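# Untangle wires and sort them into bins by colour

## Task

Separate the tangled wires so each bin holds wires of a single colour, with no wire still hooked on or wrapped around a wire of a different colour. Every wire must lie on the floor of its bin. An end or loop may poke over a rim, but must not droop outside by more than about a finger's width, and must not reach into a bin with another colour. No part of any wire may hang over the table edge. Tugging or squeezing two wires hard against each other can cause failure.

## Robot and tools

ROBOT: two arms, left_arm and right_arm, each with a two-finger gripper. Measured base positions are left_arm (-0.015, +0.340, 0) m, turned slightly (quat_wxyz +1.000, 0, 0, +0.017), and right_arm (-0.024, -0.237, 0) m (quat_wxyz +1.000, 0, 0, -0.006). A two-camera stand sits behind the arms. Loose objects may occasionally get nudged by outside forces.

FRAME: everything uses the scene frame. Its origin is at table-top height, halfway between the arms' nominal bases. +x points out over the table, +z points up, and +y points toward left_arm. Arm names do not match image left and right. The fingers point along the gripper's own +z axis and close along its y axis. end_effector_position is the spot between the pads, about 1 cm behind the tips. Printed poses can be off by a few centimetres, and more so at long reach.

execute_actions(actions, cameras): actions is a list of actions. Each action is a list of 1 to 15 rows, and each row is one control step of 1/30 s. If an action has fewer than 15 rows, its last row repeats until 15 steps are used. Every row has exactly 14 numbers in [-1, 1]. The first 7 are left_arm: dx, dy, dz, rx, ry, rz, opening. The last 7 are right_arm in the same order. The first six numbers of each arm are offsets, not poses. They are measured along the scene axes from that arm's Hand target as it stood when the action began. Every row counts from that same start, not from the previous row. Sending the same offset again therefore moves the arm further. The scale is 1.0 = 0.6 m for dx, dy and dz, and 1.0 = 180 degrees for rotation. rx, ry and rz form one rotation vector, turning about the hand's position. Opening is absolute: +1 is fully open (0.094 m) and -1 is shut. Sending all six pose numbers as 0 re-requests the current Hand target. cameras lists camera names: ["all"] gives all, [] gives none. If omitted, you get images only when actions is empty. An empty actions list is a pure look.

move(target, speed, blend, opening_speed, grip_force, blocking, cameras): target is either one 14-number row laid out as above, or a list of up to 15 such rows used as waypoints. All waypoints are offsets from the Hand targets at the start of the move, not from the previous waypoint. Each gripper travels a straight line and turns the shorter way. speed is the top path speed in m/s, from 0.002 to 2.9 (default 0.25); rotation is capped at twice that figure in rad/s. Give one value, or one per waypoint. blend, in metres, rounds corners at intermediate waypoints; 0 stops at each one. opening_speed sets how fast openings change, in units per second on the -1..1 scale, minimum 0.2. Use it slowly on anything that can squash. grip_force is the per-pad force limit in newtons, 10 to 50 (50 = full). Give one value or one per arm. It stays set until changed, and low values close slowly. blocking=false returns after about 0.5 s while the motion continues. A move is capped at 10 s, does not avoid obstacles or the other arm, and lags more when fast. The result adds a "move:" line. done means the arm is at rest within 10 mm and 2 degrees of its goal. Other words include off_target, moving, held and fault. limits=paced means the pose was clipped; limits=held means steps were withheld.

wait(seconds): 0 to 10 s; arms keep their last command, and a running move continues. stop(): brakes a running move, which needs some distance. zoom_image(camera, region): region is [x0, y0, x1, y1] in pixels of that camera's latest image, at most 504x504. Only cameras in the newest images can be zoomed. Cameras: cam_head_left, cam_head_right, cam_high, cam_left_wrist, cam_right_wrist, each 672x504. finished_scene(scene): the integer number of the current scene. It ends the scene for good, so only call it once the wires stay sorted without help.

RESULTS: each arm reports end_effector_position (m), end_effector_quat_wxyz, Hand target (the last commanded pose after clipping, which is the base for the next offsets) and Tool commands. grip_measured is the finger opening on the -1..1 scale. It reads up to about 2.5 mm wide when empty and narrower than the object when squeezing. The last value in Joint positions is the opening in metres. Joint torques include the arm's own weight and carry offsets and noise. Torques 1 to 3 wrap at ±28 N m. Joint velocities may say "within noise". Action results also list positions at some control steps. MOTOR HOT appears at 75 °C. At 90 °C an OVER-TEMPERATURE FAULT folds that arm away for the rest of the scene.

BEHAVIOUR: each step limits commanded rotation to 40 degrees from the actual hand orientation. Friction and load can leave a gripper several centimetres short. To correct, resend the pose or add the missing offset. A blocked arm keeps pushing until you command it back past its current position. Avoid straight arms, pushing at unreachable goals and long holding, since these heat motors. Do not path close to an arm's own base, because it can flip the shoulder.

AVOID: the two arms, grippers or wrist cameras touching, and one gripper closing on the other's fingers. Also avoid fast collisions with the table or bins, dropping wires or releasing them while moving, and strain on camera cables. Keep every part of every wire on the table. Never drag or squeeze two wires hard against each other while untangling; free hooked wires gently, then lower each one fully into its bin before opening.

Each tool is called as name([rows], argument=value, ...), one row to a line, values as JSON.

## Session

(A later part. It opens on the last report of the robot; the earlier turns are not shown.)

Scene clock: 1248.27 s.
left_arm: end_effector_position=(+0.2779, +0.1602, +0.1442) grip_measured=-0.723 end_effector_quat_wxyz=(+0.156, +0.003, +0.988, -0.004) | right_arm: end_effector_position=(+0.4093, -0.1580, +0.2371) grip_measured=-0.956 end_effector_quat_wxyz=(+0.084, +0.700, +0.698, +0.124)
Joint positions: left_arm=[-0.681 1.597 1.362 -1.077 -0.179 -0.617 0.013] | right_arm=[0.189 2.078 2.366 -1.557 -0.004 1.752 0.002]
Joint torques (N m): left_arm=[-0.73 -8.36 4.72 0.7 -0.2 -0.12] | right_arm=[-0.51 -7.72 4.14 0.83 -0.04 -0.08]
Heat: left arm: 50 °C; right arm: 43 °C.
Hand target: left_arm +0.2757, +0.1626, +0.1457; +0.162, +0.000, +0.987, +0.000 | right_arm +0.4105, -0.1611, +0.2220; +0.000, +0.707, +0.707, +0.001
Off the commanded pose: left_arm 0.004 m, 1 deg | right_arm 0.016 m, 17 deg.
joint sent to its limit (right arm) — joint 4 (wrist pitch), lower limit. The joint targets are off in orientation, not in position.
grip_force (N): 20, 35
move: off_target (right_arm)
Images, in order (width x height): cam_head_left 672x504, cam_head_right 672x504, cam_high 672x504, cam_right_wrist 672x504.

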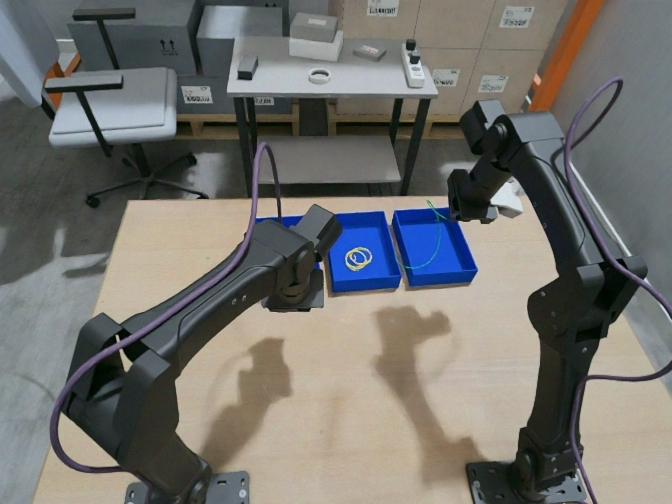

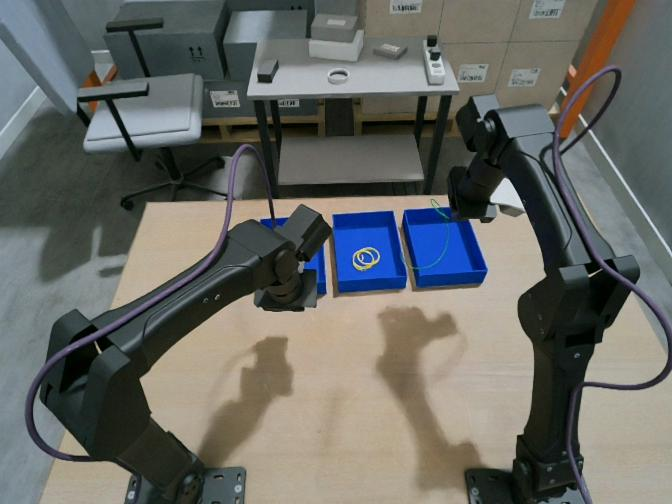

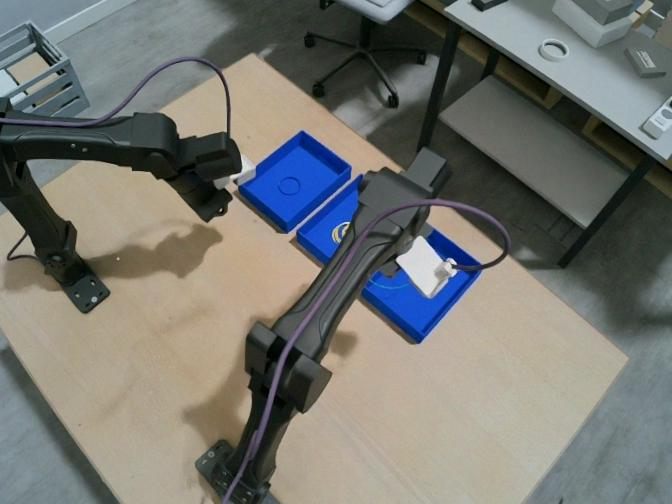

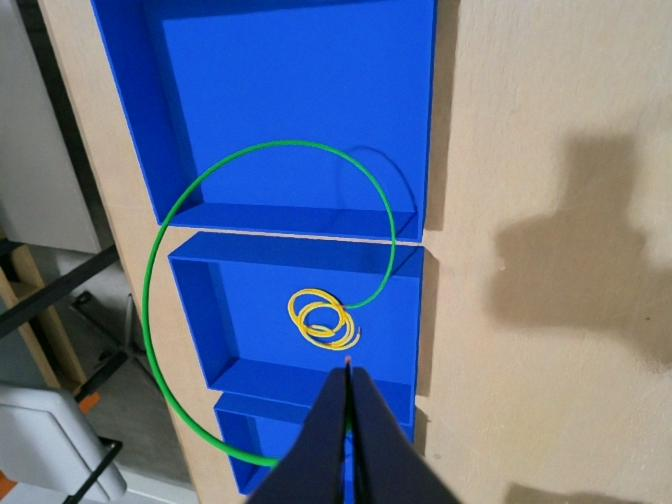

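move(target=[0,0,0, 0,0,0, -0.72, -0.04,-0.07,-0.06, 0,0,0, -1], speed=0.12, cameras=["cam_head_left","cam_head_right","cam_high","cam_right_wrist"])

zoom_image(camera="cam_head_left", region=[320, 180, 520, 310])

zoom_image(camera="cam_high", region=[290, 170, 500, 350])

Scene clock: 1271.97 s.
left_arm: end_effector_position=(+0.2779, +0.1602, +0.1442) grip_measured=-0.723 end_effector_quat_wxyz=(+0.156, +0.003, +0.988, -0.004) | right_arm: end_effector_position=(+0.3902, -0.2005, +0.1868) grip_measured=-0.956 end_effector_quat_wxyz=(+0.038, +0.707, +0.705, +0.048)
Joint positions: left_arm=[-0.681 1.597 1.362 -1.077 -0.179 -0.617 0.013] | right_arm=[0.096 2.078 2.186 -1.557 -0.004 1.659 0.002]
Joint velocities: left_arm=[-0.002 -0.046 0.012 0.022 -0.022 -0.037 -0.001] | right_arm=[within noise]
Joint torques (N m): left_arm=[-0.44 -8.43 4.78 0.72 -0.25 -0.12] | right_arm=[-0.31 -10.54 4.29 0.47 -0.03 -0.07]
Heat: left arm: 49 °C; right arm: 42 °C.
Hand target: left_arm +0.2757, +0.1626, +0.1457; +0.162, +0.000, +0.987, +0.000 | right_arm +0.3866, -0.2030, +0.1860; +0.000, +0.707, +0.707, +0.001
Off the commanded pose: left_arm 0.004 m, 1 deg | right_arm 0.005 m, 7 deg.
joint sent to its limit (right arm) — joint 4 (wrist pitch), lower limit. The joint targets are off in orientation, not in position.
grip_force (N): 20, 35
move: off_target (right_arm)
Images, in order (width x height): cam_head_left 672x504, cam_head_right 672x504, cam_high 672x504, cam_right_wrist 672x504.

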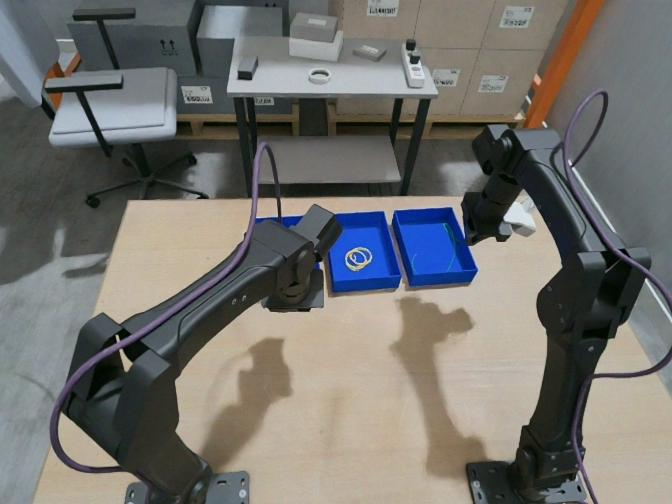

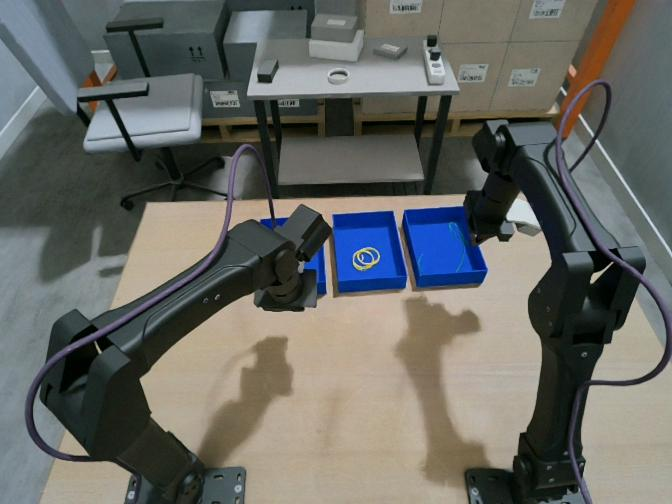

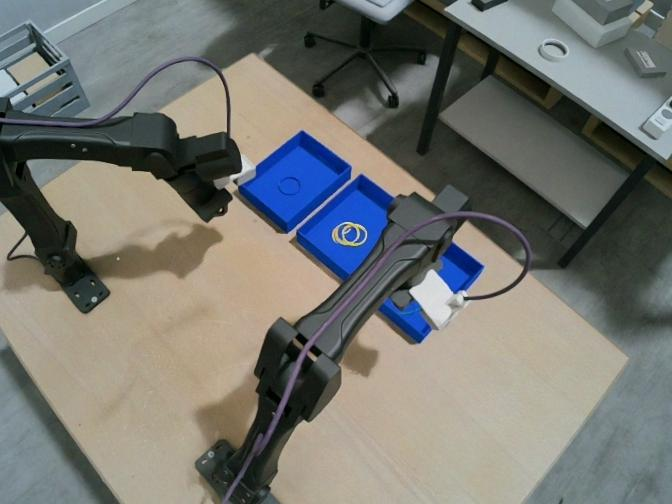

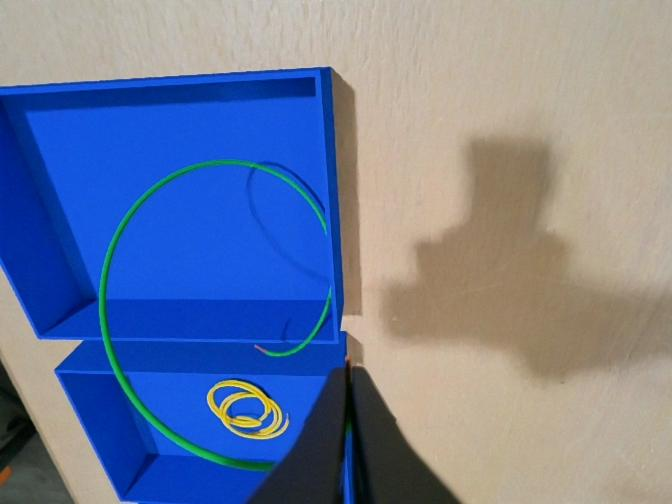

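Scaled by 2.520 from the camera's 672x504 image, which has a finer 960x720 frame.

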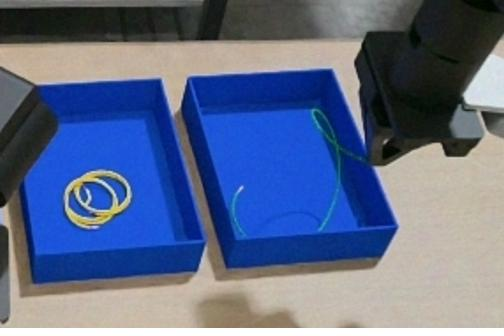

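Scaled by 2.400 from the camera's 672x504 image, which has a finer 960x720 frame.

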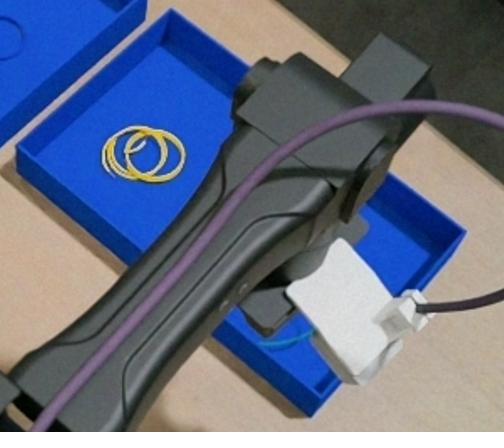

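move(target=[0,0,0, 0,0,0, -0.72, 0.075,0.01,-0.12, 0,0,0, -1], speed=0.1, cameras=["cam_head_left","cam_head_right","cam_high","cam_right_wrist"])

zoom_image(camera="cam_head_left", region=[320, 180, 520, 310])

Scene clock: 1294.00 s.
left_arm: end_effector_position=(+0.2779, +0.1602, +0.1442) grip_measured=-0.723 end_effector_quat_wxyz=(+0.156, +0.003, +0.988, -0.004) | right_arm: end_effector_position=(+0.4273, -0.1973, +0.1143) grip_measured=-0.956 end_effector_quat_wxyz=(+0.001, +0.708, +0.706, +0.005)
Joint positions: left_arm=[-0.681 1.597 1.362 -1.077 -0.179 -0.617 0.013] | right_arm=[0.096 2.349 2.341 -1.554 -0.004 1.659 0.002]
Joint torques (N m): left_arm=[-0.65 -8.42 4.82 0.68 -0.15 -0.09] | right_arm=[0.1 -10.39 8.16 0.19 -0.02 -0.01]
Motor temperatures (°C): left_arm=[33 48 49 36 32 33 35] | right_arm=[31 45 42 41 34 32 36]
Heat: left arm: 49 °C; right arm: 45 °C.
Hand target: left_arm +0.2757, +0.1626, +0.1457; +0.162, +0.000, +0.987, +0.000 | right_arm +0.4316, -0.1970, +0.1139; +0.000, +0.707, +0.707, +0.001
Off the commanded pose: left_arm 0.004 m, 1 deg | right_arm 0.004 m, 1 deg.
joint sent to its limit (right arm) — joint 4 (wrist pitch), lower limit. The joint targets still meet the commanded pose.
grip_force (N): 20, 35
move: done
Images, in order (width x height): cam_head_left 672x504, cam_head_right 672x504, cam_high 672x504, cam_right_wrist 672x504.

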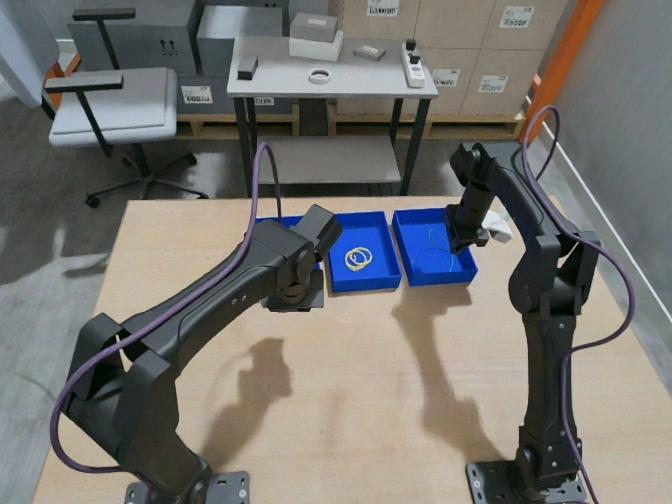

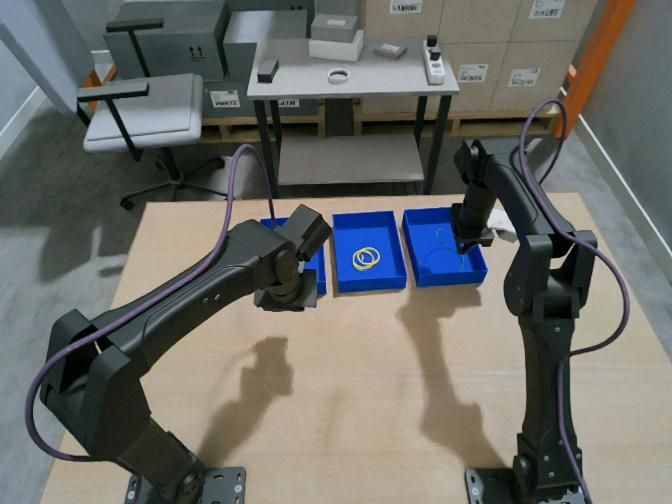

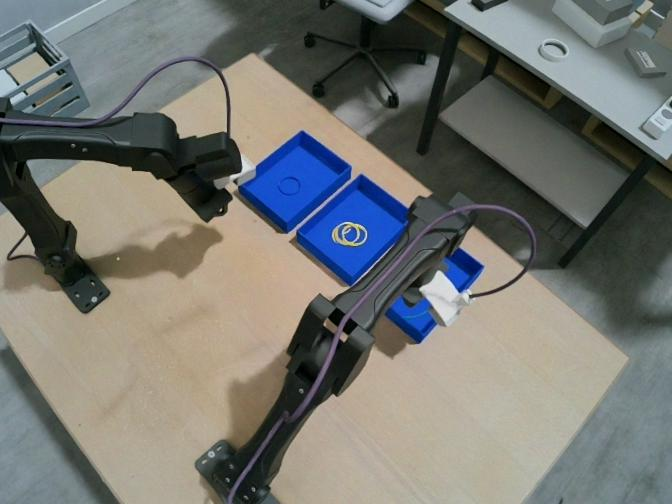

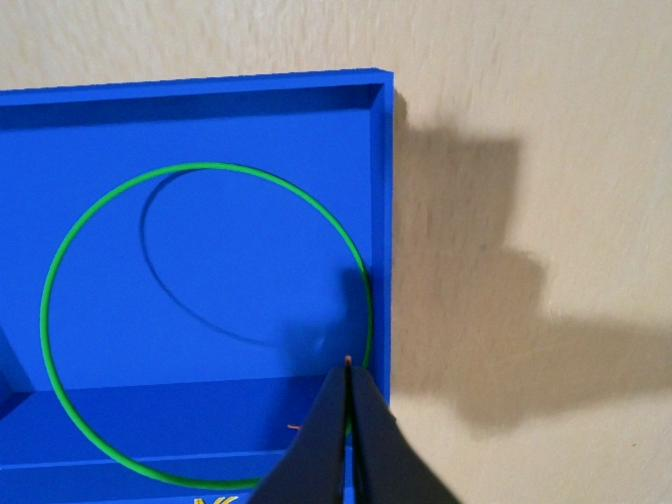

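Scaled by 2.520 from the camera's 672x504 image, which has a finer 960x720 frame.

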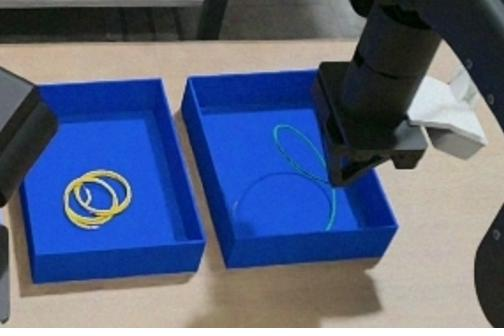

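move([
  [0,0,0, 0,0,0, -0.72, 0.02,-0.035,-0.03, 0,0,0, -1],
  [0,0,0, 0,0,0, -0.72, 0.02,-0.035,-0.13, 0,0,0, -1],
], speed=0.08, blend=[0.015,0], cameras=["cam_head_left","cam_head_right","cam_right_wrist"])

zoom_image(camera="cam_head_left", region=[320, 180, 520, 310])

Scene clock: 1307.80 s.
left_arm: end_effector_position=(+0.2779, +0.1602, +0.1442) grip_measured=-0.723 end_effector_quat_wxyz=(+0.156, +0.003, +0.988, -0.004) | right_arm: end_effector_position=(+0.4463, -0.2166, +0.0421) grip_measured=-0.956 end_effector_quat_wxyz=(+0.004, +0.709, +0.706, +0.007)
Joint positions: left_arm=[-0.681 1.597 1.362 -1.077 -0.179 -0.617 0.013] | right_arm=[0.052 2.4 2.144 -1.299 -0.004 1.615 0.002]
Joint torques (N m): left_arm=[-0.54 -8.39 4.92 0.66 -0.19 -0.12] | right_arm=[-0.12 -12.04 4.51 0.35 -0.02 -0.05]
Heat: left arm: 49 °C; right arm: 45 °C.
Hand target: left_arm +0.2757, +0.1626, +0.1457; +0.162, +0.000, +0.987, +0.000 | right_arm +0.4436, -0.2181, +0.0360; +0.000, +0.708, +0.707, +0.001
Off the commanded pose: left_arm 0.004 m, 1 deg | right_arm 0.007 m, 1 deg.
grip_force (N): 20, 35
move: done
Images, in order (width x height): cam_head_left 672x504, cam_head_right 672x504, cam_right_wrist 672x504.

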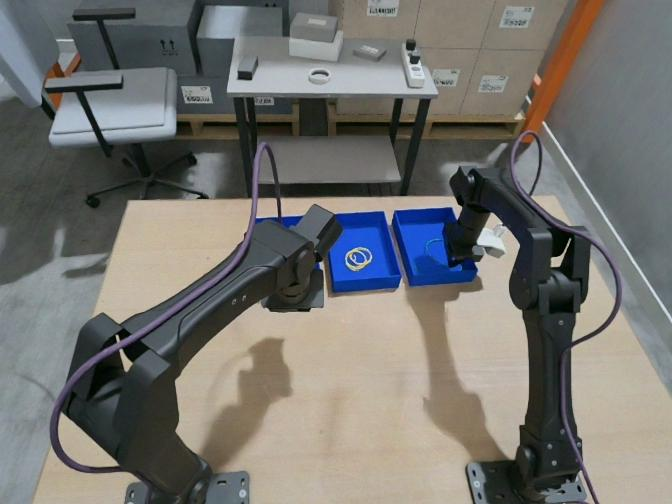

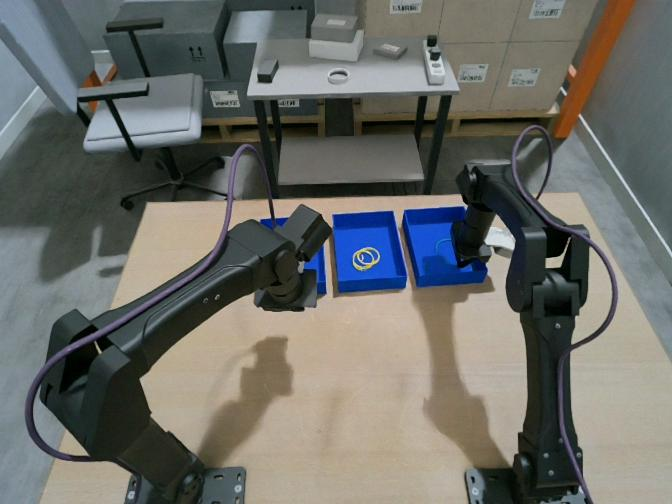

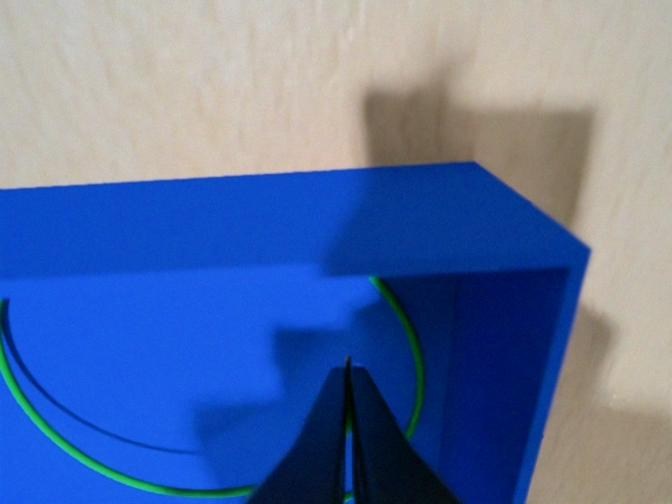

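Scaled by 2.520 from the camera's 672x504 image, which has a finer 960x720 frame.

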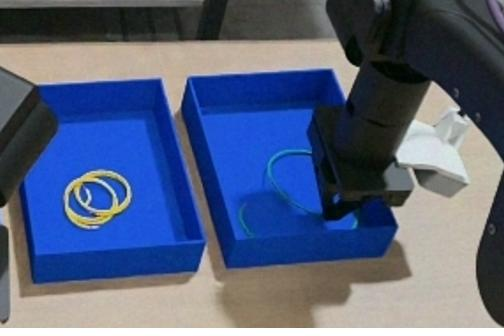

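move([
  [0,0,0, 0,0,0, -0.72, 0.0,0.025,-0.04, 0,0,0, -1],
  [0,0,0, 0,0,0, -0.72, 0.0,0.025,-0.04, 0,0,0, -0.8],
  [0,0,0, 0,0,0, -0.72, 0.0,0.025,0.12, 0,0,0, -0.8],
], speed=0.05, opening_speed=0.25, cameras=["cam_head_left","cam_high","cam_right_wrist"])

zoom_image(camera="cam_head_left", region=[320, 180, 520, 310])

Scene clock: 1322.50 s.
left_arm: end_effector_position=(+0.2779, +0.1602, +0.1442) grip_measured=-0.723 end_effector_quat_wxyz=(+0.156, +0.003, +0.988, -0.004) | right_arm: end_effector_position=(+0.4423, -0.2043, +0.1047) grip_measured=-0.801 end_effector_quat_wxyz=(+0.007, +0.706, +0.708, +0.011)
Joint positions: left_arm=[-0.681 1.597 1.362 -1.077 -0.179 -0.617 0.013] | right_arm=[0.078 2.408 2.407 -1.544 -0.004 1.635 0.009]
Joint torques (N m): left_arm=[-0.75 -8.4 4.77 0.71 -0.21 -0.1] | right_arm=[0.31 -11.64 7.87 0.11 -0.02 0.08]
Heat: left arm: 49 °C; right arm: 44 °C.
Hand target: left_arm +0.2757, +0.1626, +0.1457; +0.162, +0.000, +0.987, +0.000 | right_arm +0.4435, -0.2030, +0.1078; +0.000, +0.708, +0.707, +0.001
Off the commanded pose: left_arm 0.004 m, 1 deg | right_arm 0.004 m, 1 deg.
joint sent to its limit (right arm) — joint 4 (wrist pitch), lower limit. The joint targets still meet the commanded pose.
grip_force (N): 20, 35
move: done; target 2's new opening was sent with right_arm's hand 0.013 m and 2 deg from that target
Images, in order (width x height): cam_head_left 672x504, cam_high 672x504, cam_right_wrist 672x504.

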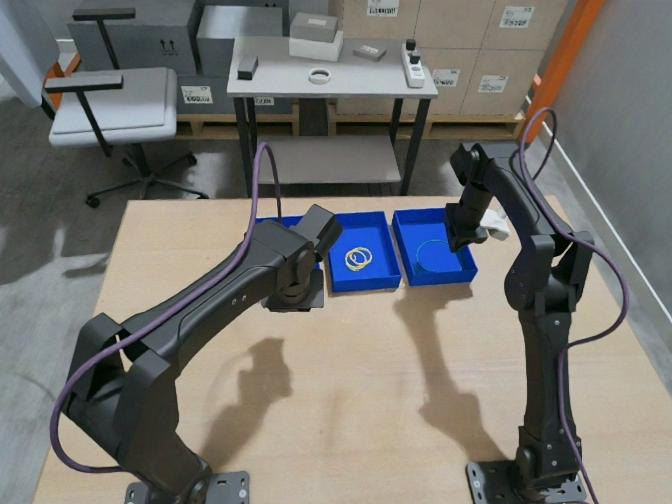

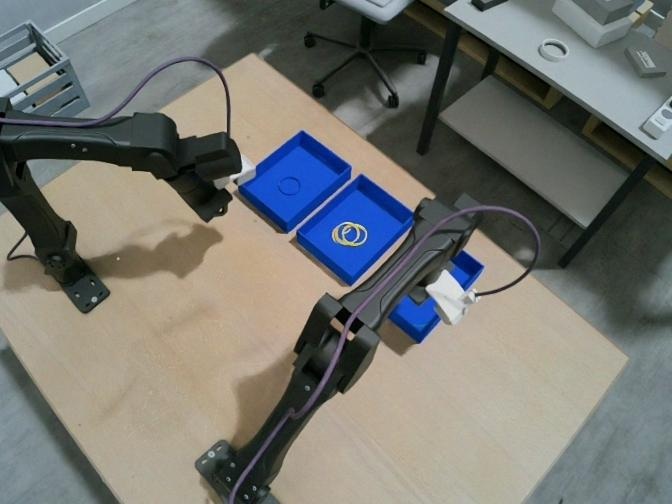

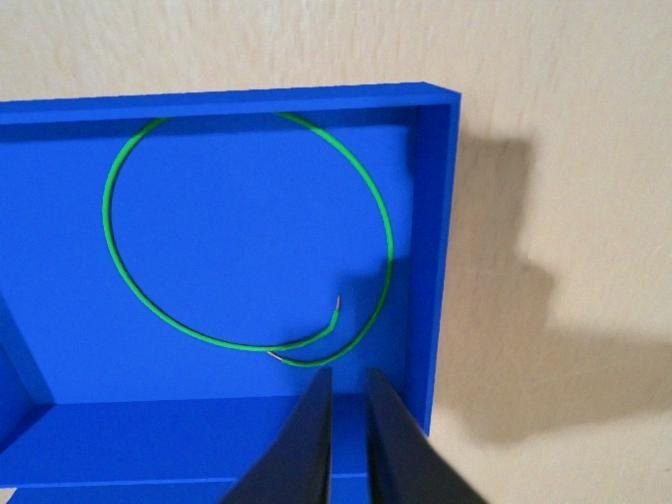

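Scaled by 2.520 from the camera's 672x504 image, which has a finer 960x720 frame.

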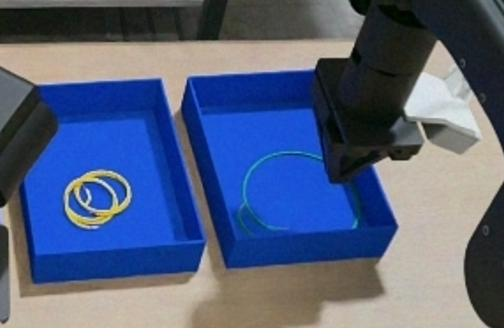

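Lovely; it lies inside. Retract and check.

move([
  [0,0,0, 0,0,0, -0.72, -0.05,-0.03,0.15, 0,0,0, -0.8],
  [0,0,0, 0,0,0, -0.72, -0.25,-0.1,0.12, 0,0,0.2, -0.8],
], speed=0.15, blend=[0.03,0], cameras=["cam_head_left","cam_high"])

zoom_image(camera="cam_high", region=[230, 120, 500, 350])

zoom_image(camera="cam_head_left", region=[240, 190, 490, 310])

Scene clock: 1341.17 s.
left_arm: end_effector_position=(+0.2779, +0.1602, +0.1442) grip_measured=-0.723 end_effector_quat_wxyz=(+0.156, +0.003, +0.988, -0.004) | right_arm: end_effector_position=(+0.2967, -0.2609, +0.1748) grip_measured=-0.801 end_effector_quat_wxyz=(-0.011, +0.455, +0.891, -0.002)
Joint positions: left_arm=[-0.681 1.597 1.362 -1.077 -0.179 -0.617 0.013] | right_arm=[-0.067 1.8 1.758 -1.552 -0.004 0.865 0.009]
Joint torques (N m): left_arm=[-0.61 -8.2 4.74 0.72 -0.21 -0.12] | right_arm=[-0.46 -10.13 4.14 0.32 -0.02 -0.06]
Heat: left arm: 49 °C; right arm: 48 °C.
Hand target: left_arm +0.2757, +0.1626, +0.1457; +0.162, +0.000, +0.987, +0.000 | right_arm +0.2936, -0.2631, +0.1799; +0.000, +0.454, +0.891, +0.001
Off the commanded pose: left_arm 0.004 m, 1 deg | right_arm 0.006 m, 1 deg.
grip_force (N): 20, 35
move: done
Images, in order (width x height): cam_head_left 672x504, cam_high 672x504.

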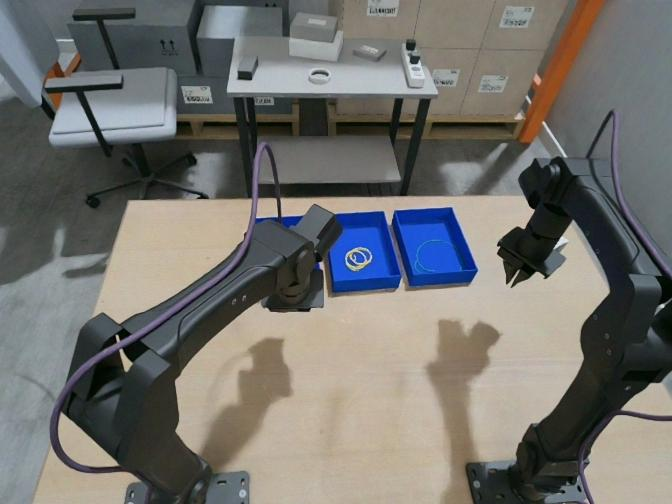

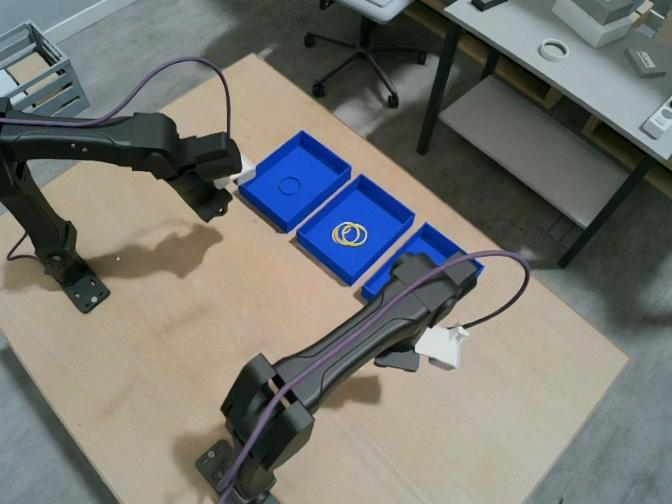

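Scaled by 1.867 from the camera's 672x504 image, which has a finer 960x720 frame.

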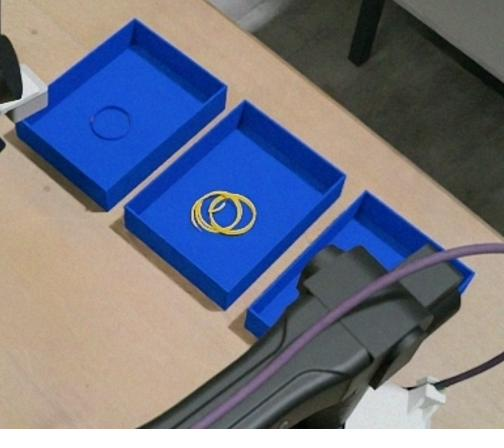

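Scaled by 2.016 from the camera's 672x504 image, which has a finer 960x720 frame.

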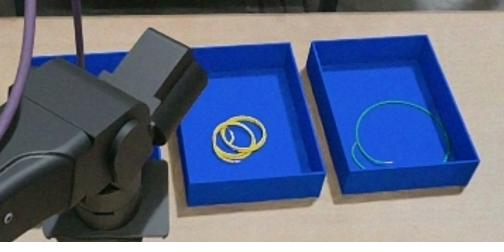

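finished_scene(scene=1)

The scene is finished: the task was done.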